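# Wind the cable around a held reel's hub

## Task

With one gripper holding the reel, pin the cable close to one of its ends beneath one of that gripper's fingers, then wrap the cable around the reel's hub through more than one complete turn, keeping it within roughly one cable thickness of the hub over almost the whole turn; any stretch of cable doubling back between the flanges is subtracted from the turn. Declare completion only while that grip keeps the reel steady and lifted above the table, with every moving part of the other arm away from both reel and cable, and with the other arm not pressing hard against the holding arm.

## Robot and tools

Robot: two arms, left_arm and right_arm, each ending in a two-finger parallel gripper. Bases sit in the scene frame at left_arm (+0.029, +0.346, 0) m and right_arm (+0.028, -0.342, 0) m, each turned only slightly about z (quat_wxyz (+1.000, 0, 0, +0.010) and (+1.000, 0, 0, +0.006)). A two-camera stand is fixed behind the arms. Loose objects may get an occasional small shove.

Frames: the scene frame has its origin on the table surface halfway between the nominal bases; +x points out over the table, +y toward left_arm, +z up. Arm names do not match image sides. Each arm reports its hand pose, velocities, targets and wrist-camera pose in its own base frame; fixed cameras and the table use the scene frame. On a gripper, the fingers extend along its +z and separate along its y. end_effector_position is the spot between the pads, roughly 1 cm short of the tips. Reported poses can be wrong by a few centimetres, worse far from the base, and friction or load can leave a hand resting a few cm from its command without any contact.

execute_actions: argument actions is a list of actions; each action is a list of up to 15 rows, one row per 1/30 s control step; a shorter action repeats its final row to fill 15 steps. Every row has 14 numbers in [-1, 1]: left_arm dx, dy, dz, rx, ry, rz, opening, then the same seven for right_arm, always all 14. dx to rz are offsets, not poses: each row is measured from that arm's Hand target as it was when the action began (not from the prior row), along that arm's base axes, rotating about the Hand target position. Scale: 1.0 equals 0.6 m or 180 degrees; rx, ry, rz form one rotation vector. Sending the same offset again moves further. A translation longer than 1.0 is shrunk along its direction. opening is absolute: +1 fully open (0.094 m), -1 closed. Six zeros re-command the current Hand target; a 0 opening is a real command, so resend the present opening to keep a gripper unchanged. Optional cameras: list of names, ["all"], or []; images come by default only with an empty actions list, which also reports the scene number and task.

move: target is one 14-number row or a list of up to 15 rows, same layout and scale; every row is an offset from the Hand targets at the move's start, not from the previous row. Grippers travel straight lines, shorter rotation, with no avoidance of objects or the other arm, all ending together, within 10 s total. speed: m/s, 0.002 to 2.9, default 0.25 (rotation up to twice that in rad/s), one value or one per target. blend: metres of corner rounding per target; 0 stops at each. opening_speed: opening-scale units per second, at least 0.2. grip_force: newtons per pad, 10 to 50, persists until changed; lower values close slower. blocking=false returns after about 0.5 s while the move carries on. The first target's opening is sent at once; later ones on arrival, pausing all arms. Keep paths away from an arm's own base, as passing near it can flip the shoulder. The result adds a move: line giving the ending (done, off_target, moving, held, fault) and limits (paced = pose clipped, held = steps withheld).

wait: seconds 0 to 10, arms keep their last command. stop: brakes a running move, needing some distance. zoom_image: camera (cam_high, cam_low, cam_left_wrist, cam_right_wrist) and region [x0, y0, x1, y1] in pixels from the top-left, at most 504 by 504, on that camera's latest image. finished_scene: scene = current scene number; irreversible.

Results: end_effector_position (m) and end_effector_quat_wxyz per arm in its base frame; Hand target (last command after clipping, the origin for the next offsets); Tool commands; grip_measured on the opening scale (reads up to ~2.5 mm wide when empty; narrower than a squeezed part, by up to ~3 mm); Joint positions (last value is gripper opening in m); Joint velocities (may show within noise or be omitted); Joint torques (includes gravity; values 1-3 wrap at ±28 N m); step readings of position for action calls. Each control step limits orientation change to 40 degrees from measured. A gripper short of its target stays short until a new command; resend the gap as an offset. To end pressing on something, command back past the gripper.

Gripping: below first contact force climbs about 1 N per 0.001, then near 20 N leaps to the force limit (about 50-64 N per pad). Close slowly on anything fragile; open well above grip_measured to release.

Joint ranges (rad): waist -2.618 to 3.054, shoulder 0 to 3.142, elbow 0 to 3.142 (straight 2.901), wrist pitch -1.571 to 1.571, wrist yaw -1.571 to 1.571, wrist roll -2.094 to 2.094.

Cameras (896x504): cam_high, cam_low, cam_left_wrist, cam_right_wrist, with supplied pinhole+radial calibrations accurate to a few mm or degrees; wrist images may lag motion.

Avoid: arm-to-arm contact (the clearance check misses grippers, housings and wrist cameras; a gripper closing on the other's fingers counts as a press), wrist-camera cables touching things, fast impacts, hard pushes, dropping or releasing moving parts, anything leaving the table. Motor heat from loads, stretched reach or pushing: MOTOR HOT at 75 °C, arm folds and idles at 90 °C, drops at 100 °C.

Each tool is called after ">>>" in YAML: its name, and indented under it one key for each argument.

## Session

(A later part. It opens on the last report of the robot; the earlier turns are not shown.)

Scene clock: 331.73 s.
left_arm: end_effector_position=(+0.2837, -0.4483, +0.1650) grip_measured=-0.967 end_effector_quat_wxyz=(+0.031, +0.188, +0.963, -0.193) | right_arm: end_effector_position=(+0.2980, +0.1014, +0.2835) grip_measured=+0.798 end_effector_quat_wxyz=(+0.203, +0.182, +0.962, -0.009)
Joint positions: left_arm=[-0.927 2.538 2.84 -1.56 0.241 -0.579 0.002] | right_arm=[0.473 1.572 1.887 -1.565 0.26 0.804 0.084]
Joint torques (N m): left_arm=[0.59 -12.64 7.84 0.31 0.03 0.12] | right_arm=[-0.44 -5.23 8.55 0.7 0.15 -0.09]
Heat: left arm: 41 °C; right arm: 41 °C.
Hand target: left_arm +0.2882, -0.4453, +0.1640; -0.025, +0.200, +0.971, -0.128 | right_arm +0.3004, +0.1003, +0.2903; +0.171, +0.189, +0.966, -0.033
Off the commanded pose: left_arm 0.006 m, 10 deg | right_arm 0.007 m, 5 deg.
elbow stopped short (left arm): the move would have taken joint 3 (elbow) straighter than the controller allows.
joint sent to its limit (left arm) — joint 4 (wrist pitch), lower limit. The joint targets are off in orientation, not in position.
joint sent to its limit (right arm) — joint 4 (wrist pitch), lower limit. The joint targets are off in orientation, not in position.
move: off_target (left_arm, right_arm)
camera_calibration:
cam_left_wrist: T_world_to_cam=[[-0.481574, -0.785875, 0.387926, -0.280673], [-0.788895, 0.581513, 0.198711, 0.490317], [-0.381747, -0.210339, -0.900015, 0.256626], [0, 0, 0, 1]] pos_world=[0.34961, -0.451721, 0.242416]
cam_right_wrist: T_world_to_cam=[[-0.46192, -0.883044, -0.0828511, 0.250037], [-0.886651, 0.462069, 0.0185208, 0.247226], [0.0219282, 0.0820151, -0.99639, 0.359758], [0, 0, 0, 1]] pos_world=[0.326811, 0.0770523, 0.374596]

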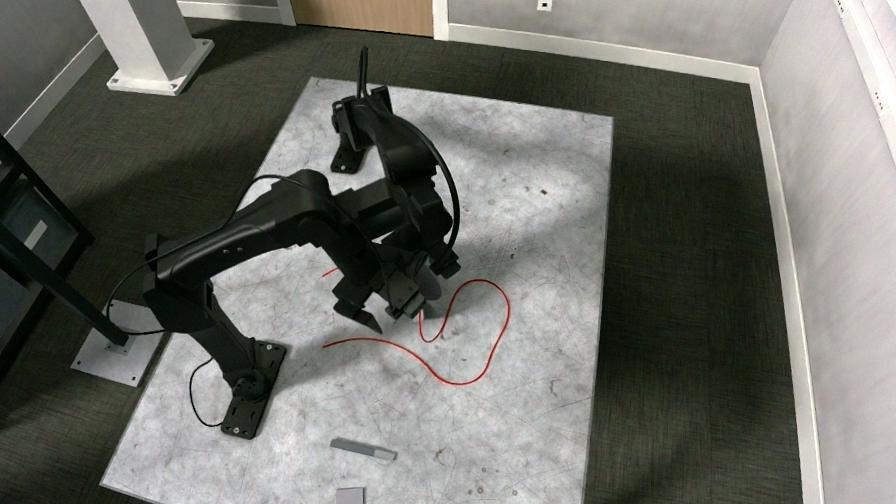

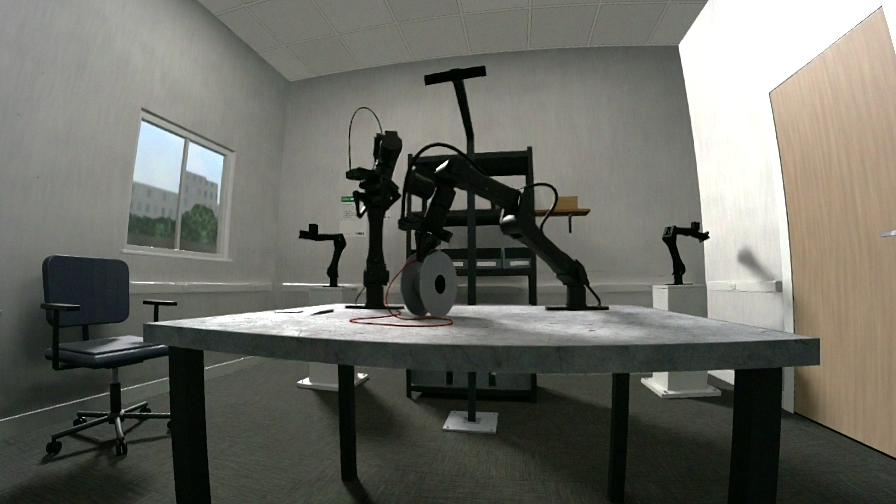

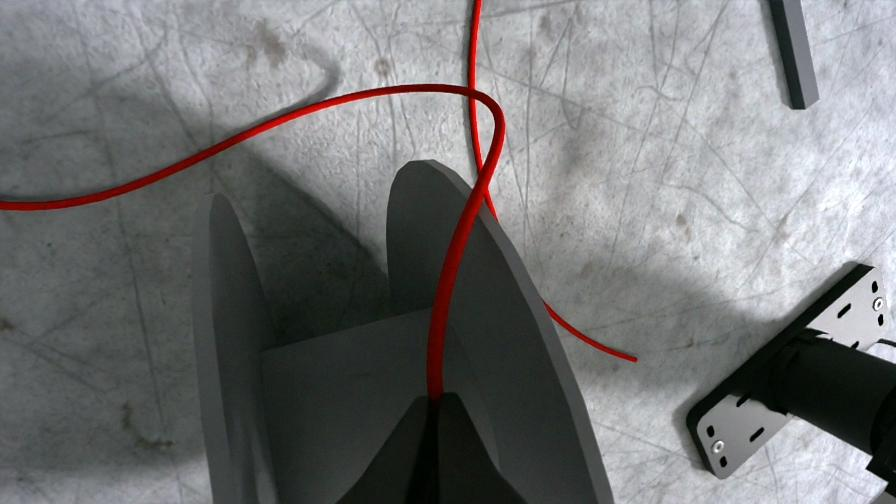

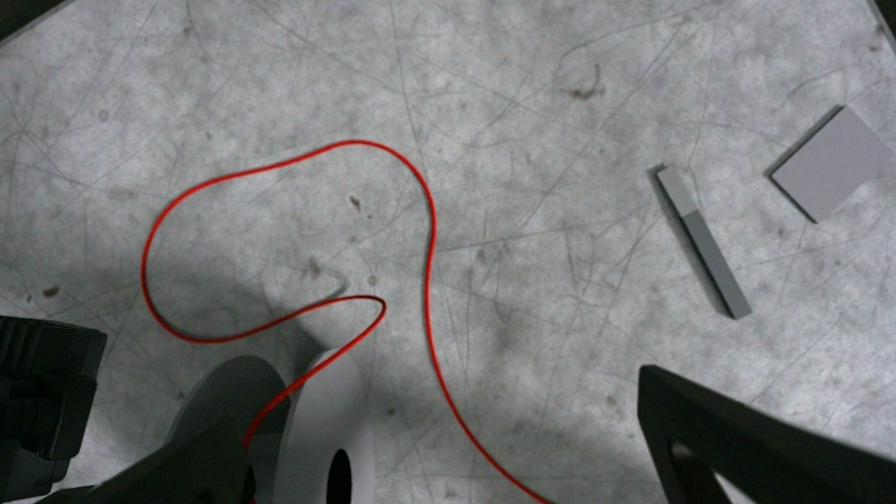

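>>> move:
  target: [0.061, -0.024, -0.005, 0,0,0, -1, 0,0,0,0,0,0,0.8]
  speed: 0.1
  cameras: ["cam_low","cam_right_wrist","cam_left_wrist"]

>>> zoom_image:
  camera: "cam_low"
  region: [350, 170, 500, 340]

Scene clock: 357.50 s.
left_arm: end_effector_position=(+0.3165, -0.4551, +0.1560) grip_measured=-0.967 end_effector_quat_wxyz=(+0.061, +0.178, +0.959, -0.212) | right_arm: end_effector_position=(+0.2980, +0.1014, +0.2835) grip_measured=+0.798 end_effector_quat_wxyz=(+0.203, +0.182, +0.962, -0.009)
Joint positions: left_arm=[-0.887 2.571 2.84 -1.462 0.241 -0.567 0.002] | right_arm=[0.473 1.572 1.887 -1.565 0.26 0.804 0.084]
Joint torques (N m): left_arm=[0.58 -12.96 9.25 0.67 0.11 0.11] | right_arm=[-0.47 -5.22 8.55 0.7 0.16 -0.08]
Heat: left arm: 42 °C; right arm: 41 °C.
Hand target: left_arm +0.3248, -0.4597, +0.1609; -0.025, +0.201, +0.971, -0.127 | right_arm +0.3004, +0.1003, +0.2903; +0.171, +0.189, +0.966, -0.033
Off the commanded pose: left_arm 0.011 m, 14 deg | right_arm 0.007 m, 5 deg.
elbow stopped short (left arm): the move would have taken joint 3 (elbow) straighter than the controller allows.
joint sent to its limit (right arm) — joint 4 (wrist pitch), lower limit. The joint targets are off in orientation, not in position.
move: off_target (left_arm, right_arm)
camera_calibration:
cam_left_wrist: T_world_to_cam=[[-0.476387, -0.779932, 0.405907, -0.268381], [-0.813208, 0.566372, 0.133848, 0.532865], [-0.334286, -0.266324, -0.90406, 0.219735], [0, 0, 0, 1]] pos_world=[0.378931, -0.452598, 0.236269]
cam_right_wrist: T_world_to_cam=[[-0.46192, -0.883044, -0.0828511, 0.250037], [-0.886651, 0.462069, 0.0185208, 0.247226], [0.0219282, 0.0820151, -0.99639, 0.359758], [0, 0, 0, 1]] pos_world=[0.326811, 0.0770523, 0.374596]
Images, in order (width x height): cam_low 896x504, cam_left_wrist 896x504, cam_right_wrist 896x504.

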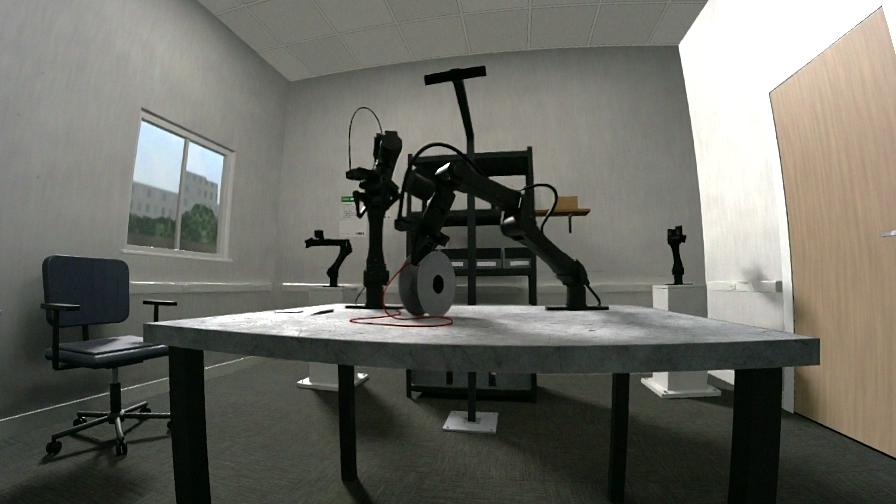

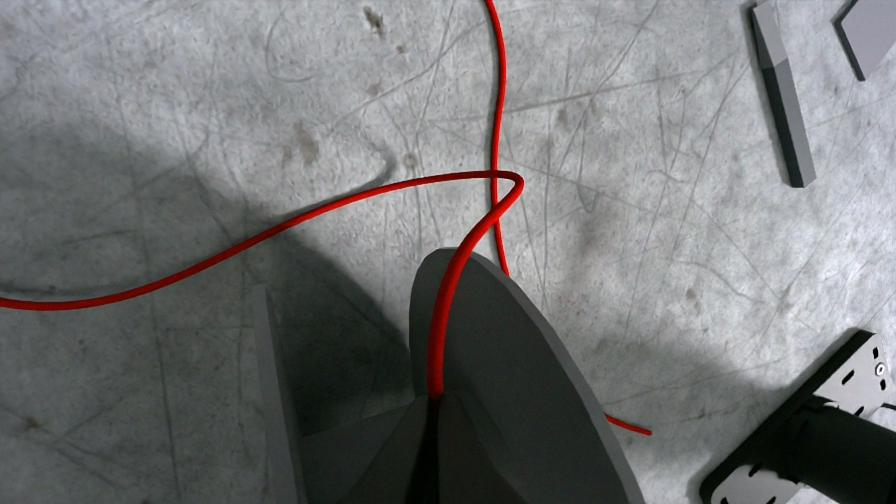

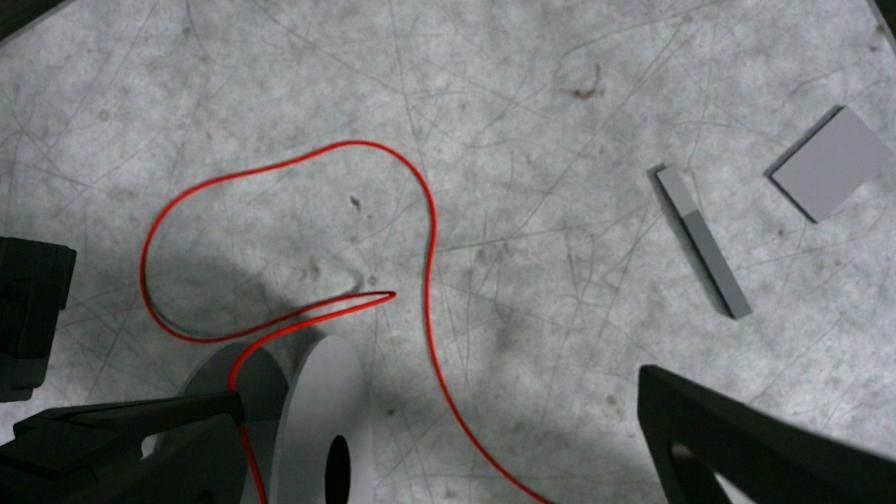

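Scaled by 2.965 from the camera's 896x504 image, which has a finer 1280x720 frame.

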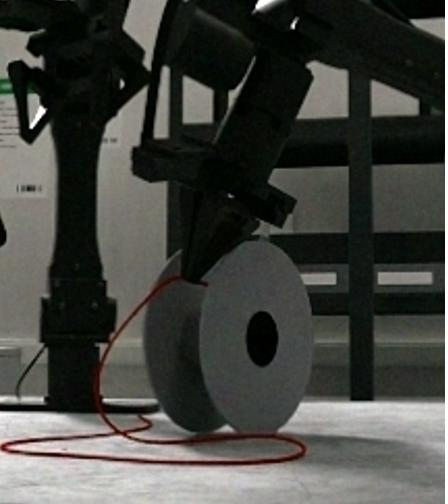

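>>> move:
  target: [0,0,0,0,0,0,-1, -0.147,0.233,0,0,0,0,0.8]
  speed: 0.15
  cameras: ["cam_right_wrist","cam_high","cam_left_wrist"]

Scene clock: 365.60 s.
left_arm: end_effector_position=(+0.3165, -0.4551, +0.1560) grip_measured=-0.967 end_effector_quat_wxyz=(+0.061, +0.178, +0.959, -0.212) | right_arm: end_effector_position=(+0.2091, +0.2409, +0.2815) grip_measured=+0.798 end_effector_quat_wxyz=(+0.211, +0.162, +0.961, +0.073)
Joint positions: left_arm=[-0.887 2.571 2.84 -1.462 0.241 -0.567 0.002] | right_arm=[1.043 1.592 1.887 -1.566 0.34 1.324 0.084]
Joint torques (N m): left_arm=[0.46 -12.9 9.33 0.7 0.12 0.12] | right_arm=[0.06 -5.86 8.42 0.67 0.36 0.02]
Heat: left arm: 44 °C; right arm: 41 °C.
Hand target: left_arm +0.3248, -0.4597, +0.1608; -0.025, +0.201, +0.971, -0.127 | right_arm +0.2121, +0.2400, +0.2903; +0.171, +0.188, +0.967, -0.033
Off the commanded pose: left_arm 0.011 m, 14 deg | right_arm 0.009 m, 13 deg.
elbow stopped short (left arm): the move would have taken joint 3 (elbow) straighter than the controller allows.
joint sent to its limit (right arm) — joint 4 (wrist pitch), lower limit. The joint targets are off in orientation, not in position.
move: off_target (left_arm, right_arm)
camera_calibration:
cam_left_wrist: T_world_to_cam=[[-0.476441, -0.779826, 0.406048, -0.268386], [-0.81326, 0.56638, 0.1335, 0.532956], [-0.334084, -0.266618, -0.904048, 0.219613], [0, 0, 0, 1]] pos_world=[0.378931, -0.452598, 0.236369]
cam_right_wrist: T_world_to_cam=[[-0.391815, -0.890535, -0.231144, 0.360813], [-0.918494, 0.393184, 0.0421199, 0.120609], [0.053373, 0.228808, -0.972007, 0.299507], [0, 0, 0, 1]] pos_world=[0.236165, 0.205366, 0.369442]
Images, in order (width x height): cam_high 896x504, cam_left_wrist 896x504, cam_right_wrist 896x504.

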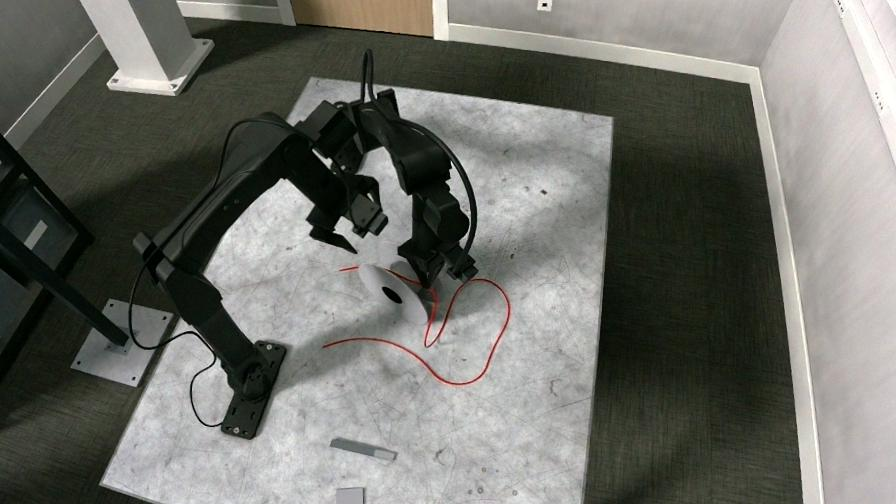

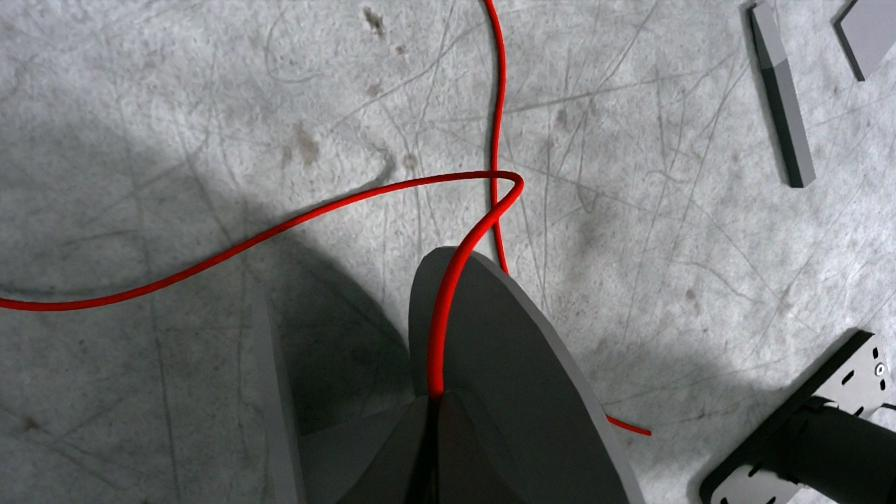

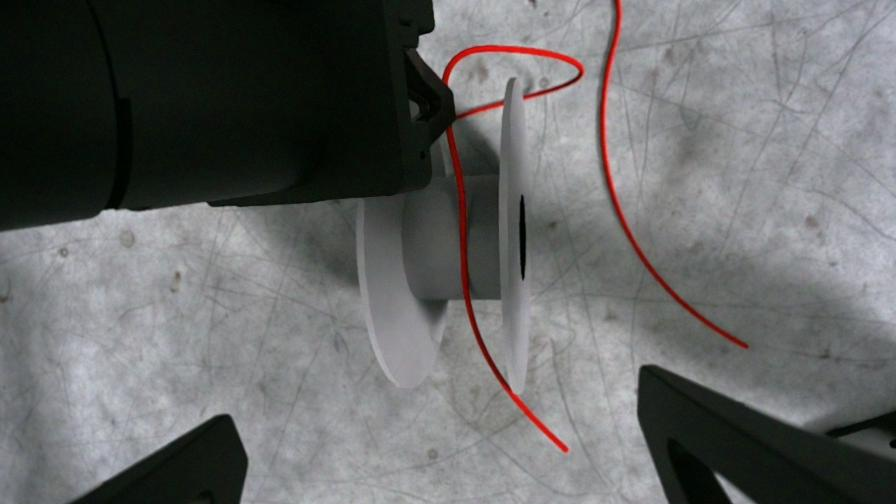

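>>> move:
  target: [0,0,0,0,0,0,-1, 0.007,0.0,-0.12,0,0,0,0.8]
  speed: 0.1
  cameras: ["cam_right_wrist"]

Scene clock: 382.03 s.
left_arm: end_effector_position=(+0.3165, -0.4551, +0.1560) grip_measured=-0.967 end_effector_quat_wxyz=(+0.061, +0.178, +0.959, -0.212) | right_arm: end_effector_position=(+0.2157, +0.2453, +0.2219) grip_measured=+0.798 end_effector_quat_wxyz=(+0.174, +0.183, +0.967, -0.016)
Joint positions: left_arm=[-0.887 2.571 2.84 -1.462 0.241 -0.567 0.002] | right_arm=[1.031 1.723 1.813 -1.566 0.339 1.39 0.084]
Joint torques (N m): left_arm=[0.47 -12.85 9.26 0.68 0.13 0.11] | right_arm=[-0.55 -7.25 5.18 0.35 0.25 0.03]
Heat: left arm: 46 °C; right arm: 41 °C.
Hand target: left_arm +0.3248, -0.4597, +0.1608; -0.025, +0.201, +0.971, -0.127 | right_arm +0.2163, +0.2401, +0.2183; +0.171, +0.188, +0.967, -0.033
Off the commanded pose: left_arm 0.011 m, 14 deg | right_arm 0.006 m, 2 deg.
elbow stopped short (left arm): the move would have taken joint 3 (elbow) straighter than the controller allows.
joint sent to its limit (right arm) — joint 4 (wrist pitch), lower limit. The joint targets still meet the commanded pose.
move: off_target (left_arm)
camera_calibration:
cam_right_wrist: T_world_to_cam=[[-0.470255, -0.881025, -0.051534, 0.328231], [-0.881672, 0.466421, 0.0714624, 0.0950611], [-0.0389236, 0.0790416, -0.996111, 0.302185], [0, 0, 0, 1]] pos_world=[0.249927, 0.220956, 0.311132]
Images, in order (width x height): cam_right_wrist 896x504.

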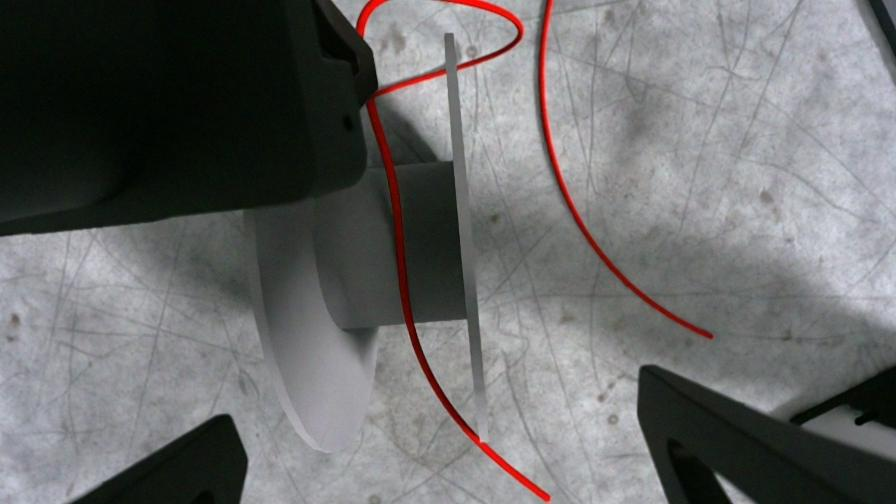

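>>> move:
  target: [0.03, -0.013, 0,0,0,0,-1, 0.009,-0.012,-0.13,0,0,0,0.8]
  speed: 0.08
  cameras: ["cam_right_wrist","cam_low"]

>>> zoom_image:
  camera: "cam_low"
  region: [350, 170, 500, 340]

Scene clock: 397.93 s.
left_arm: end_effector_position=(+0.3181, -0.4570, +0.1570) grip_measured=-0.967 end_effector_quat_wxyz=(+0.065, +0.179, +0.958, -0.215) | right_arm: end_effector_position=(+0.2128, +0.2397, +0.2046) grip_measured=+0.798 end_effector_quat_wxyz=(+0.163, +0.182, +0.969, -0.037)
Joint positions: left_arm=[-0.887 2.571 2.84 -1.451 0.241 -0.566 0.002] | right_arm=[1.027 1.725 1.748 -1.546 0.333 1.39 0.084]
Joint torques (N m): left_arm=[0.92 -12.75 9.32 0.73 0.16 0.11] | right_arm=[0.03 -7.86 6.2 0.38 0.23 -0.02]
Heat: left arm: 47 °C; right arm: 41 °C.
Hand target: left_arm +0.3274, -0.4598, +0.1604; +0.079, +0.180, +0.954, -0.226 (last step not sent: back at the drive's target) | right_arm +0.2135, +0.2393, +0.2060; +0.166, +0.182, +0.968, -0.037 (not the last commanded pose)
Off the commanded pose: left_arm 0.027 m, 15 deg | right_arm 0.065 m, 1 deg.
elbow stopped short (left arm): the move would have taken joint 3 (elbow) straighter than the controller allows.
move: held (left_arm, right_arm; a check stopped the path); limits=held
pose unreachable (left arm): on one or more control steps of this call, first in action 0 (counted from 0), this arm could not follow its commanded pose, so it was not sent that pose on those steps. On the call's last step it was still not sent that pose. It may still have moved: this result reports where it is.
cause: moving toward the commanded pose would bring a part of the arm too close to another arm (this arm's forearm (the part past joint 3) and the right arm's wrist (the part past joint 4), 9 mm apart when this arm was first held).
pose unreachable (right arm): on one or more control steps of this call, first in action 0 (counted from 0), this arm could not follow its commanded pose, so it was not sent that pose on those steps. It may still have moved: this result reports where it is.
cause: moving toward the commanded pose would bring a part of the arm too close to another arm (this arm's wrist (the part past joint 4) and the left arm's forearm (the part past joint 3), 9 mm apart when this arm was first held).
camera_calibration:
cam_right_wrist: T_world_to_cam=[[-0.47471, -0.88013, -0.00470242, 0.312291], [-0.877528, 0.472882, 0.0795444, 0.0922148], [-0.0677857, 0.0418871, -0.99682, 0.3005], [0, 0, 0, 1]] pos_world=[0.249538, 0.218663, 0.293678]
Images, in order (width x height): cam_low 896x504, cam_right_wrist 896x504.

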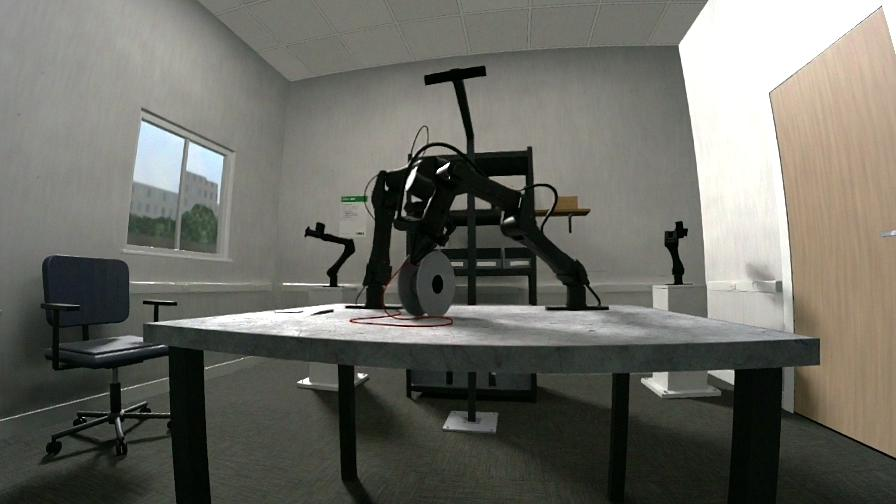

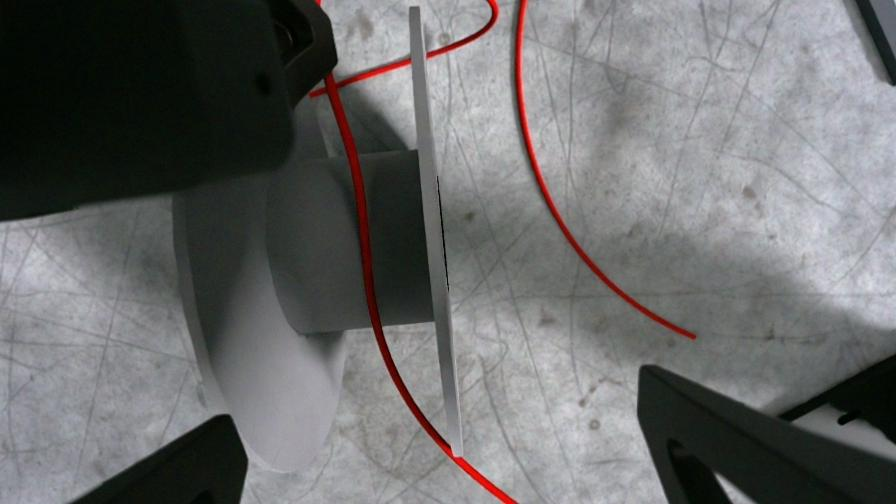

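Scaled by 2.965 from the camera's 896x504 image, which has a finer 1280x720 frame.

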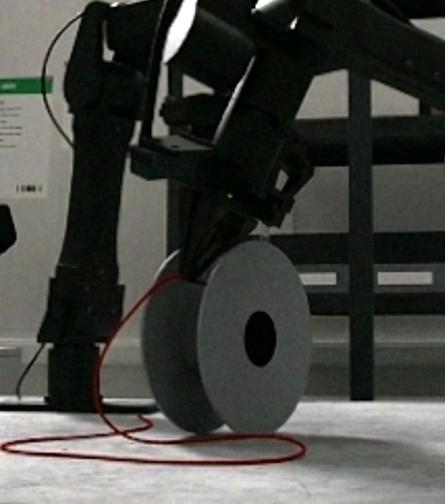

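>>> move:
  target: [-0.002, 0.0, 0,-0.204,0.088,0,-1, 0,0,0.05,0,0,0,0.8]
  speed: 0.1
  cameras: ["cam_right_wrist","cam_low"]

>>> zoom_image:
  camera: "cam_low"
  region: [350, 170, 500, 340]

Scene clock: 428.47 s.
left_arm: end_effector_position=(+0.3332, -0.4642, +0.1770) grip_measured=-0.968 end_effector_quat_wxyz=(+0.017, +0.119, +0.826, -0.550) | right_arm: end_effector_position=(+0.2138, +0.2417, +0.2172) grip_measured=+0.798 end_effector_quat_wxyz=(+0.169, +0.176, +0.970, -0.023)
Joint positions: left_arm=[-0.707 2.127 1.679 -0.205 0.865 -0.87 0.001] | right_arm=[1.027 1.715 1.786 -1.561 0.333 1.372 0.084]
Joint torques (N m): left_arm=[-0.39 -11.88 5.38 0.68 0.21 0.15] | right_arm=[0.09 -10.63 8.68 0.3 0.27 -0.08]
Heat: left arm: 49 °C; right arm: 41 °C.
Hand target: left_arm +0.3263, -0.4597, +0.1605; +0.002, +0.114, +0.837, -0.536 | right_arm +0.2135, +0.2393, +0.2361; +0.166, +0.182, +0.968, -0.037
Off the commanded pose: left_arm 0.019 m, 3 deg | right_arm 0.019 m, 2 deg.
held back during your reply time or a wait (left arm), on 65 control steps: a part of the arm was too close to another arm, or the arm's last command would have brought one too close.
joint sent to its limit (right arm) — joint 4 (wrist pitch), lower limit. The joint targets are off in orientation, not in position.
move: off_target (left_arm, right_arm)
camera_calibration:
cam_right_wrist: T_world_to_cam=[[-0.459448, -0.887588, -0.0330811, 0.319238], [-0.886575, 0.456032, 0.0775884, 0.0976327], [-0.0537805, 0.0649767, -0.996436, 0.304414], [0, 0, 0, 1]] pos_world=[0.249604, 0.219049, 0.306315]
Images, in order (width x height): cam_low 896x504, cam_right_wrist 896x504.

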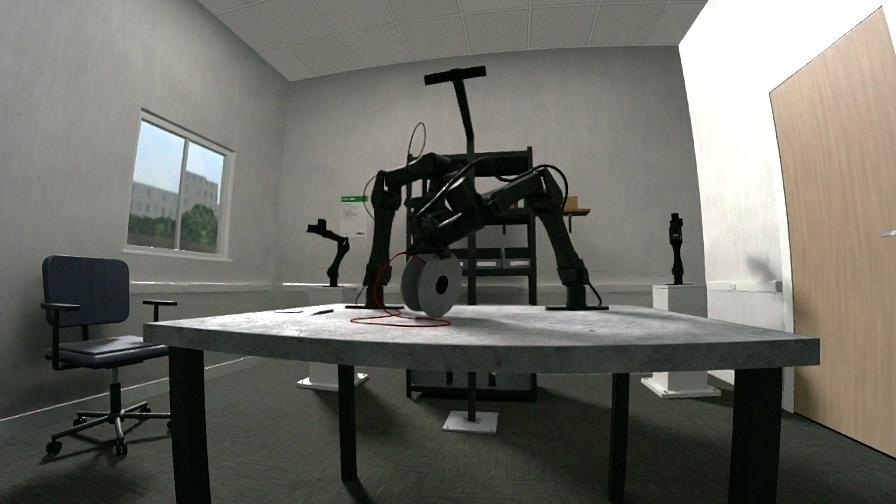

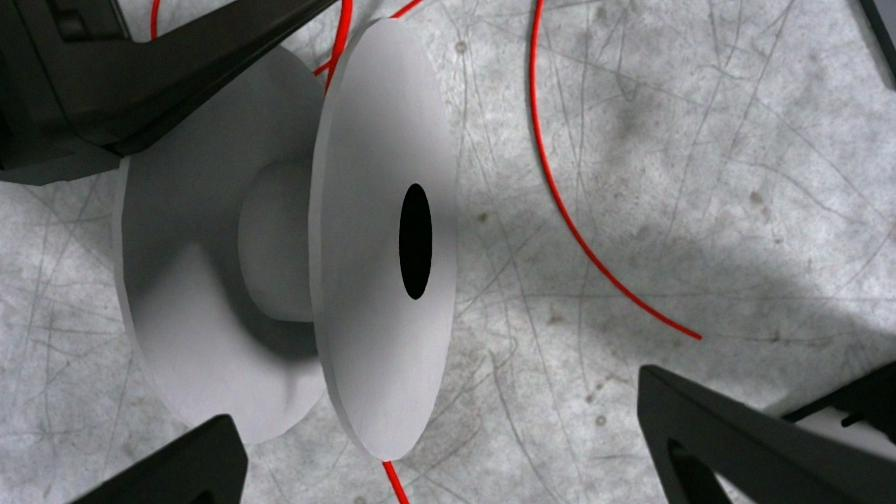

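Scaled by 2.965 from the camera's 896x504 image, which has a finer 1280x720 frame.

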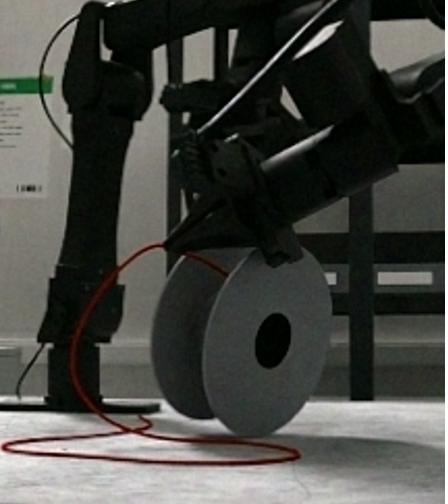

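>>> move:
  target: [0.03, -0.02, 0.08,0,0,0,-1, 0,0,0,0,0,0,0.8]
  speed: 0.06
  cameras: ["cam_right_wrist","cam_low","cam_left_wrist"]

>>> zoom_image:
  camera: "cam_low"
  region: [350, 170, 500, 340]

Scene clock: 443.77 s.
left_arm: end_effector_position=(+0.3396, -0.4696, +0.2008) grip_measured=-0.968 end_effector_quat_wxyz=(-0.011, +0.103, +0.841, -0.531) | right_arm: end_effector_position=(+0.2138, +0.2417, +0.2172) grip_measured=+0.798 end_effector_quat_wxyz=(+0.169, +0.176, +0.970, -0.023)
Joint positions: left_arm=[-0.707 2.185 1.912 -0.462 0.864 -0.868 0.001] | right_arm=[1.027 1.715 1.786 -1.561 0.333 1.372 0.084]
Joint torques (N m): left_arm=[0.14 -11.84 10.82 0.85 0.3 0.2] | right_arm=[0.09 -10.65 8.69 0.29 0.27 -0.08]
Heat: left arm: 48 °C; right arm: 42 °C.
Hand target: left_arm +0.3443, -0.4717, +0.2085; +0.002, +0.114, +0.836, -0.536 | right_arm +0.2135, +0.2393, +0.2361; +0.166, +0.182, +0.968, -0.037
Off the commanded pose: left_arm 0.009 m, 2 deg | right_arm 0.019 m, 2 deg.
joint sent to its limit (right arm) — joint 4 (wrist pitch), lower limit. The joint targets are off in orientation, not in position.
move: off_target (right_arm)
camera_calibration:
cam_left_wrist: T_world_to_cam=[[-0.270507, -0.341983, 0.89993, -0.250367], [-0.817525, 0.575253, -0.0271353, 0.591836], [-0.508407, -0.743056, -0.43519, 0.00532104], [0, 0, 0, 1]] pos_world=[0.41882, -0.422123, 0.243688]
cam_right_wrist: T_world_to_cam=[[-0.459124, -0.88776, -0.0329719, 0.319161], [-0.886737, 0.455712, 0.0776201, 0.0977329], [-0.0538823, 0.0648747, -0.996438, 0.304462], [0, 0, 0, 1]] pos_world=[0.249603, 0.219049, 0.306315]
Images, in order (width x height): cam_low 896x504, cam_left_wrist 896x504, cam_right_wrist 896x504.

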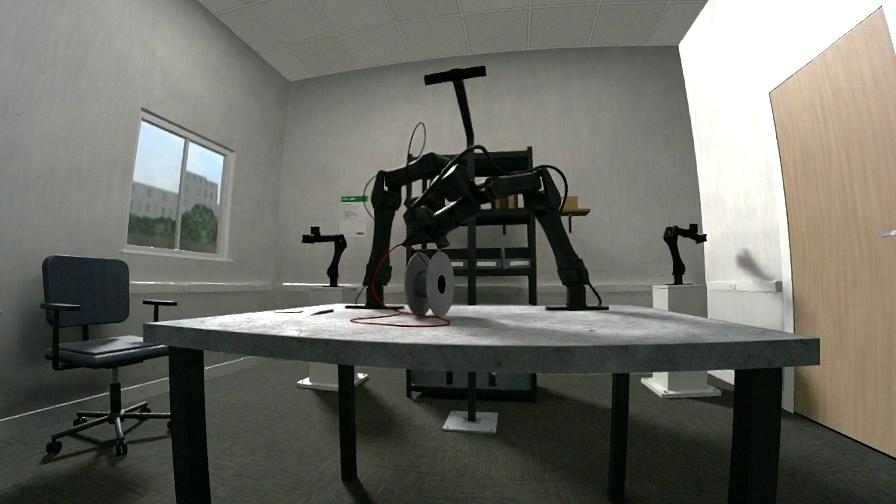

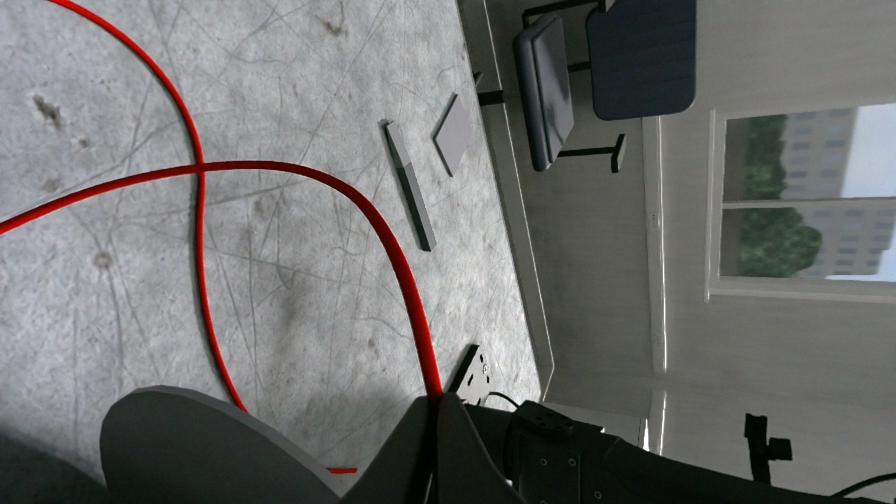

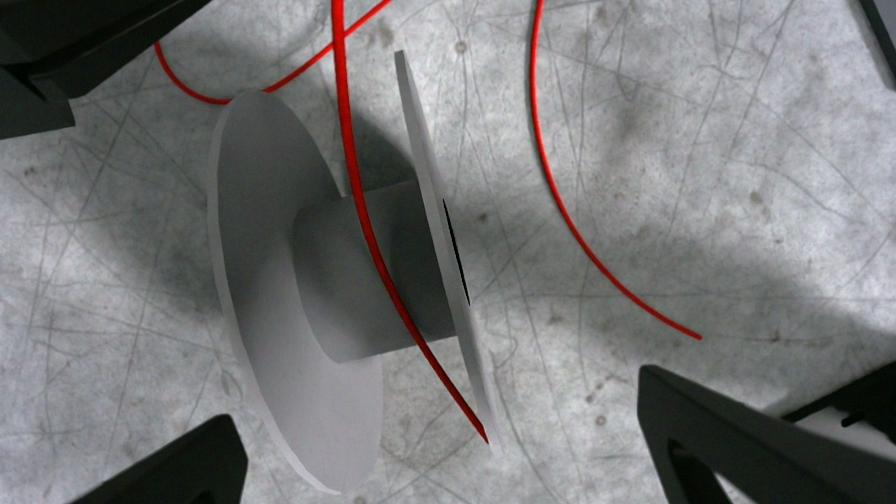

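Scaled by 2.965 from the camera's 896x504 image, which has a finer 1280x720 frame.

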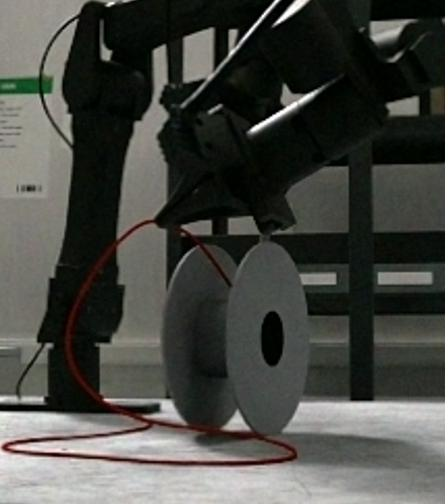

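>>> move:
  target: [0,0,0,0,0,0,-1, 0.007,-0.003,-0.085,0,0,0.067,0.8]
  speed: 0.08
  cameras: ["cam_right_wrist"]

Scene clock: 466.80 s.
left_arm: end_effector_position=(+0.3395, -0.4695, +0.2007) grip_measured=-0.968 end_effector_quat_wxyz=(-0.011, +0.103, +0.841, -0.531) | right_arm: end_effector_position=(+0.2161, +0.2408, +0.1780) grip_measured=+0.798 end_effector_quat_wxyz=(+0.160, +0.076, +0.984, -0.031)
Joint positions: left_arm=[-0.707 2.185 1.912 -0.463 0.864 -0.868 0.001] | right_arm=[1.009 1.67 1.579 -1.382 0.313 1.148 0.084]
Joint torques (N m): left_arm=[0.13 -11.92 10.91 0.88 0.3 0.22] | right_arm=[-0.54 -10.51 5.27 0.56 0.21 -0.07]
Heat: left arm: 46 °C; right arm: 42 °C.
Hand target: left_arm +0.3443, -0.4717, +0.2084; +0.001, +0.114, +0.837, -0.536 | right_arm +0.2176, +0.2375, +0.1851; +0.169, +0.079, +0.982, -0.019
Off the commanded pose: left_arm 0.009 m, 2 deg | right_arm 0.008 m, 2 deg.
move: done
camera_calibration:
cam_right_wrist: T_world_to_cam=[[-0.279232, -0.959992, 0.0211002, 0.287056], [-0.955969, 0.279994, 0.0879041, 0.158683], [-0.0902952, 0.00437451, -0.995905, 0.287838], [0, 0, 0, 1]] pos_world=[0.257842, 0.229881, 0.266654]
Images, in order (width x height): cam_right_wrist 896x504.

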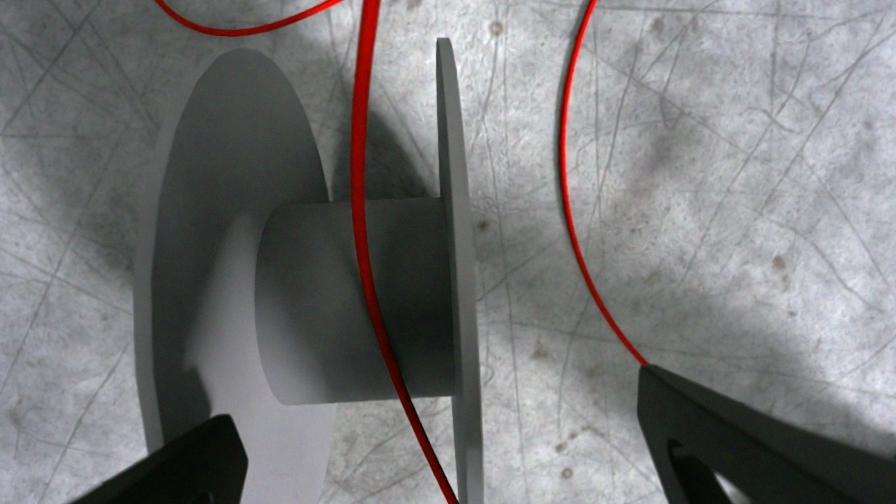

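>>> move:
  target: [0,0,0,0,0,0,-1, 0.010,-0.010,-0.080,0,0,0,0.8]
  speed: 0.06
  cameras: ["cam_right_wrist"]

>>> zoom_image:
  camera: "cam_right_wrist"
  region: [200, 200, 700, 504]

Scene clock: 475.37 s.
left_arm: end_effector_position=(+0.3395, -0.4695, +0.2007) grip_measured=-0.968 end_effector_quat_wxyz=(-0.011, +0.103, +0.841, -0.531) | right_arm: end_effector_position=(+0.2214, +0.2327, +0.1343) grip_measured=+0.798 end_effector_quat_wxyz=(+0.161, +0.078, +0.983, -0.029)
Joint positions: left_arm=[-0.707 2.185 1.912 -0.463 0.864 -0.868 0.001] | right_arm=[0.979 1.637 1.368 -1.189 0.31 1.121 0.084]
Joint torques (N m): left_arm=[0.23 -11.88 10.99 0.87 0.28 0.19] | right_arm=[-0.44 -9.28 5.05 0.64 0.21 -0.1]
Heat: left arm: 46 °C; right arm: 41 °C.
Hand target: left_arm +0.3443, -0.4717, +0.2084; +0.001, +0.114, +0.837, -0.536 | right_arm +0.2236, +0.2315, +0.1371; +0.169, +0.079, +0.982, -0.019
Off the commanded pose: left_arm 0.009 m, 2 deg | right_arm 0.004 m, 1 deg.
move: done
camera_calibration:
cam_right_wrist: T_world_to_cam=[[-0.281962, -0.959319, 0.0143212, 0.283076], [-0.955537, 0.282131, 0.0857351, 0.169537], [-0.0862877, 0.0104896, -0.996215, 0.242568], [0, 0, 0, 1]] pos_world=[0.262747, 0.221184, 0.22306]
Images, in order (width x height): cam_right_wrist 896x504.

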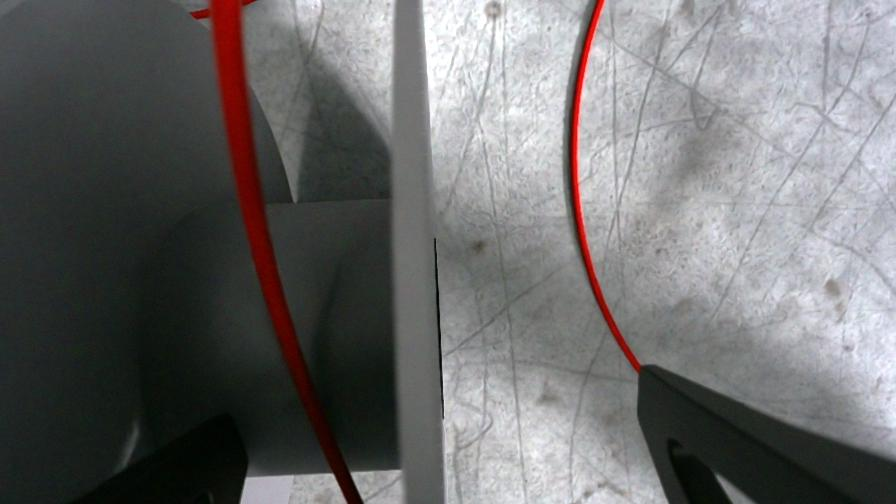

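Scaled by 1.008 from the camera's 896x504 image, which has a finer 1280x720 frame.

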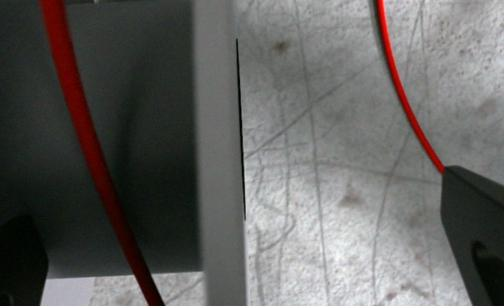

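>>> move:
  target: [0,0,0,0,0,0,-1, 0.002,0.006,-0.010,0,0,0,0.8]
  speed: 0.05

>>> move:
  target: [0,0,0,0,0,0,-1, 0,0,0,0,0,0,-0.6]
  opening_speed: 0.5
  cameras: ["cam_right_wrist"]

>>> zoom_image:
  camera: "cam_right_wrist"
  region: [200, 200, 700, 504]

Scene clock: 489.77 s.
left_arm: end_effector_position=(+0.3395, -0.4695, +0.2007) grip_measured=-0.968 end_effector_quat_wxyz=(-0.011, +0.103, +0.841, -0.531) | right_arm: end_effector_position=(+0.2246, +0.2375, +0.1337) grip_measured=+0.798 end_effector_quat_wxyz=(+0.167, +0.080, +0.983, -0.018)
Joint positions: left_arm=[-0.707 2.185 1.912 -0.463 0.864 -0.868 0.001] | right_arm=[0.979 1.637 1.363 -1.16 0.31 1.121 0.084]
Joint torques (N m): left_arm=[0.2 -11.97 10.92 0.85 0.3 0.2] | right_arm=[-0.16 -7.94 4.83 0.62 0.21 -0.07]
Heat: left arm: 46 °C; right arm: 41 °C.
Hand target: left_arm +0.3443, -0.4717, +0.2084; +0.001, +0.114, +0.837, -0.536 | right_arm +0.2248, +0.2351, +0.1312; +0.169, +0.079, +0.982, -0.019
Off the commanded pose: left_arm 0.009 m, 2 deg | right_arm 0.004 m, 0 deg.
move: done

Scene clock: 492.77 s.
left_arm: end_effector_position=(+0.3395, -0.4695, +0.2007) grip_measured=-0.968 end_effector_quat_wxyz=(-0.011, +0.103, +0.841, -0.531) | right_arm: end_effector_position=(+0.2247, +0.2380, +0.1320) grip_measured=-0.597 end_effector_quat_wxyz=(+0.167, +0.080, +0.983, -0.017)
Joint positions: left_arm=[-0.707 2.185 1.912 -0.463 0.864 -0.868 0.001] | right_arm=[0.979 1.637 1.356 -1.151 0.309 1.121 0.019]
Joint torques (N m): left_arm=[0.17 -11.82 10.92 0.86 0.31 0.21] | right_arm=[-0.2 -7.92 5.41 0.56 0.21 -0.08]
Heat: left arm: 46 °C; right arm: 41 °C.
Hand target: left_arm +0.3443, -0.4717, +0.2084; +0.001, +0.114, +0.837, -0.536 | right_arm +0.2249, +0.2352, +0.1312; +0.169, +0.079, +0.982, -0.019
Off the commanded pose: left_arm 0.009 m, 2 deg | right_arm 0.003 m, 0 deg.
move: done
camera_calibration:
cam_right_wrist: T_world_to_cam=[[-0.281802, -0.959407, -0.0112259, 0.292486], [-0.9567, 0.280079, 0.0792556, 0.172982], [-0.0728942, 0.0330742, -0.996791, 0.232258], [0, 0, 0, 1]] pos_world=[0.264845, 0.224482, 0.221087]
Images, in order (width x height): cam_right_wrist 896x504.

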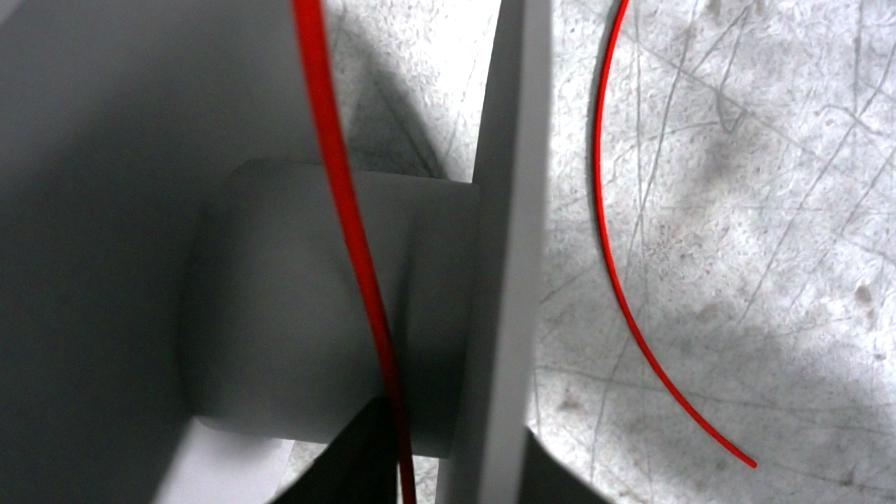

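Scaled by 1.008 from the camera's 896x504 image, which has a finer 1280x720 frame.

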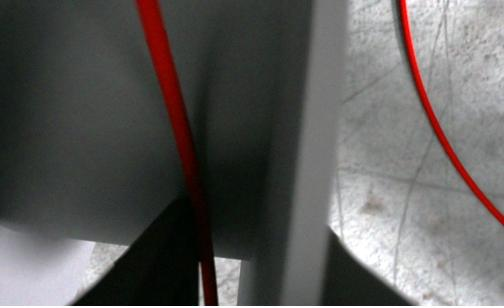

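>>> move:
  target: [0,0,0,0,0,0,-1, 0,0.004,0,0,0,0,-1]
  opening_speed: 0.25
  cameras: ["cam_right_wrist","cam_low"]

>>> zoom_image:
  camera: "cam_right_wrist"
  region: [200, 200, 700, 504]

Scene clock: 505.00 s.
left_arm: end_effector_position=(+0.3395, -0.4695, +0.2007) grip_measured=-0.968 end_effector_quat_wxyz=(-0.011, +0.103, +0.841, -0.531) | right_arm: end_effector_position=(+0.2244, +0.2336, +0.1324) grip_measured=-0.899 end_effector_quat_wxyz=(+0.169, +0.080, +0.982, -0.026)
Joint positions: left_arm=[-0.707 2.185 1.912 -0.463 0.864 -0.868 0.001] | right_arm=[0.979 1.636 1.356 -1.167 0.322 1.121 0.005]
Joint torques (N m): left_arm=[0.17 -12 10.84 0.88 0.28 0.21] | right_arm=[0.18 -7.13 6.06 0.67 0.11 -0.04]
Heat: left arm: 46 °C; right arm: 42 °C.
Hand target: left_arm +0.3443, -0.4717, +0.2084; +0.001, +0.114, +0.837, -0.536 | right_arm +0.2248, +0.2375, +0.1311; +0.169, +0.079, +0.982, -0.019
Off the commanded pose: left_arm 0.009 m, 2 deg | right_arm 0.004 m, 1 deg.
move: done
camera_calibration:
cam_right_wrist: T_world_to_cam=[[-0.283778, -0.958867, 0.00669327, 0.28607], [-0.956295, 0.283517, 0.0715352, 0.173978], [-0.0704903, 0.0138994, -0.997416, 0.236822], [0, 0, 0, 1]] pos_world=[0.264249, 0.221686, 0.221849]
Images, in order (width x height): cam_low 896x504, cam_right_wrist 896x504.

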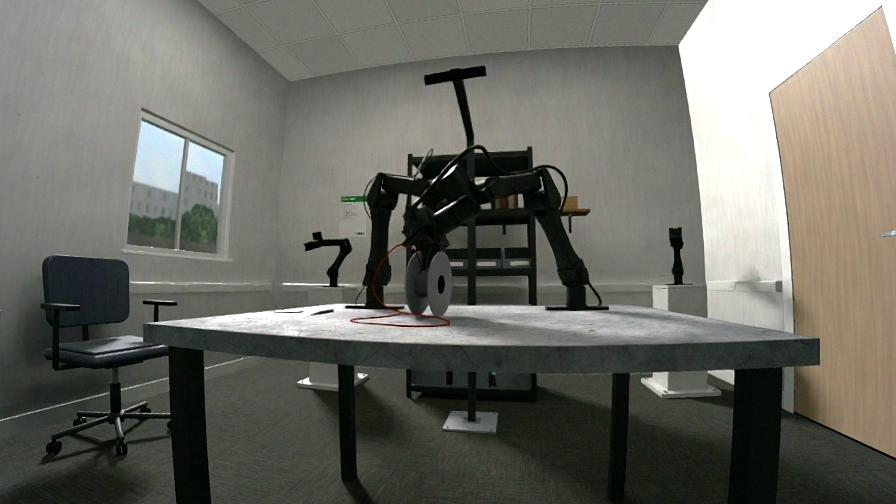

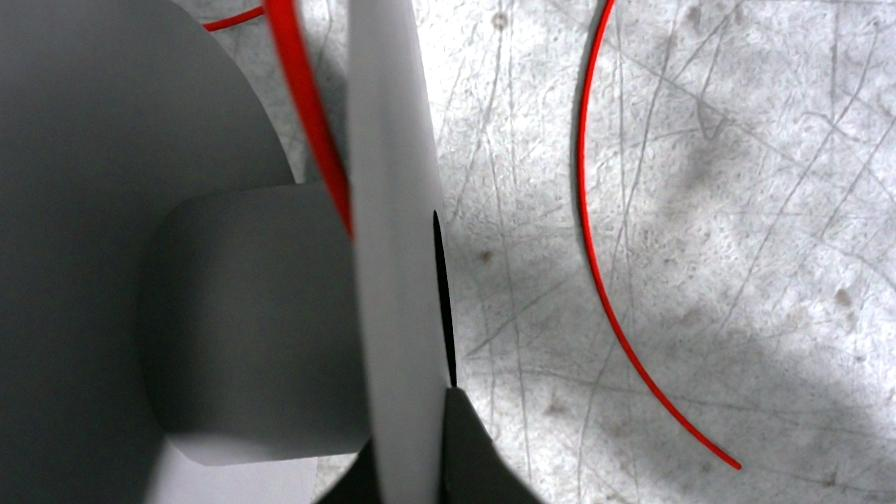

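Scaled by 1.008 from the camera's 896x504 image, which has a finer 1280x720 frame.

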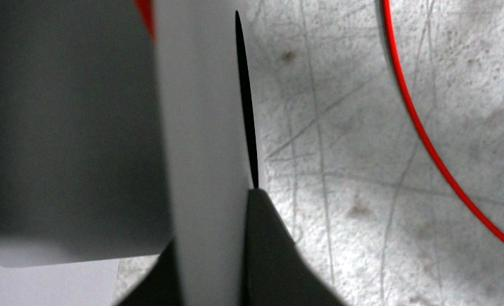

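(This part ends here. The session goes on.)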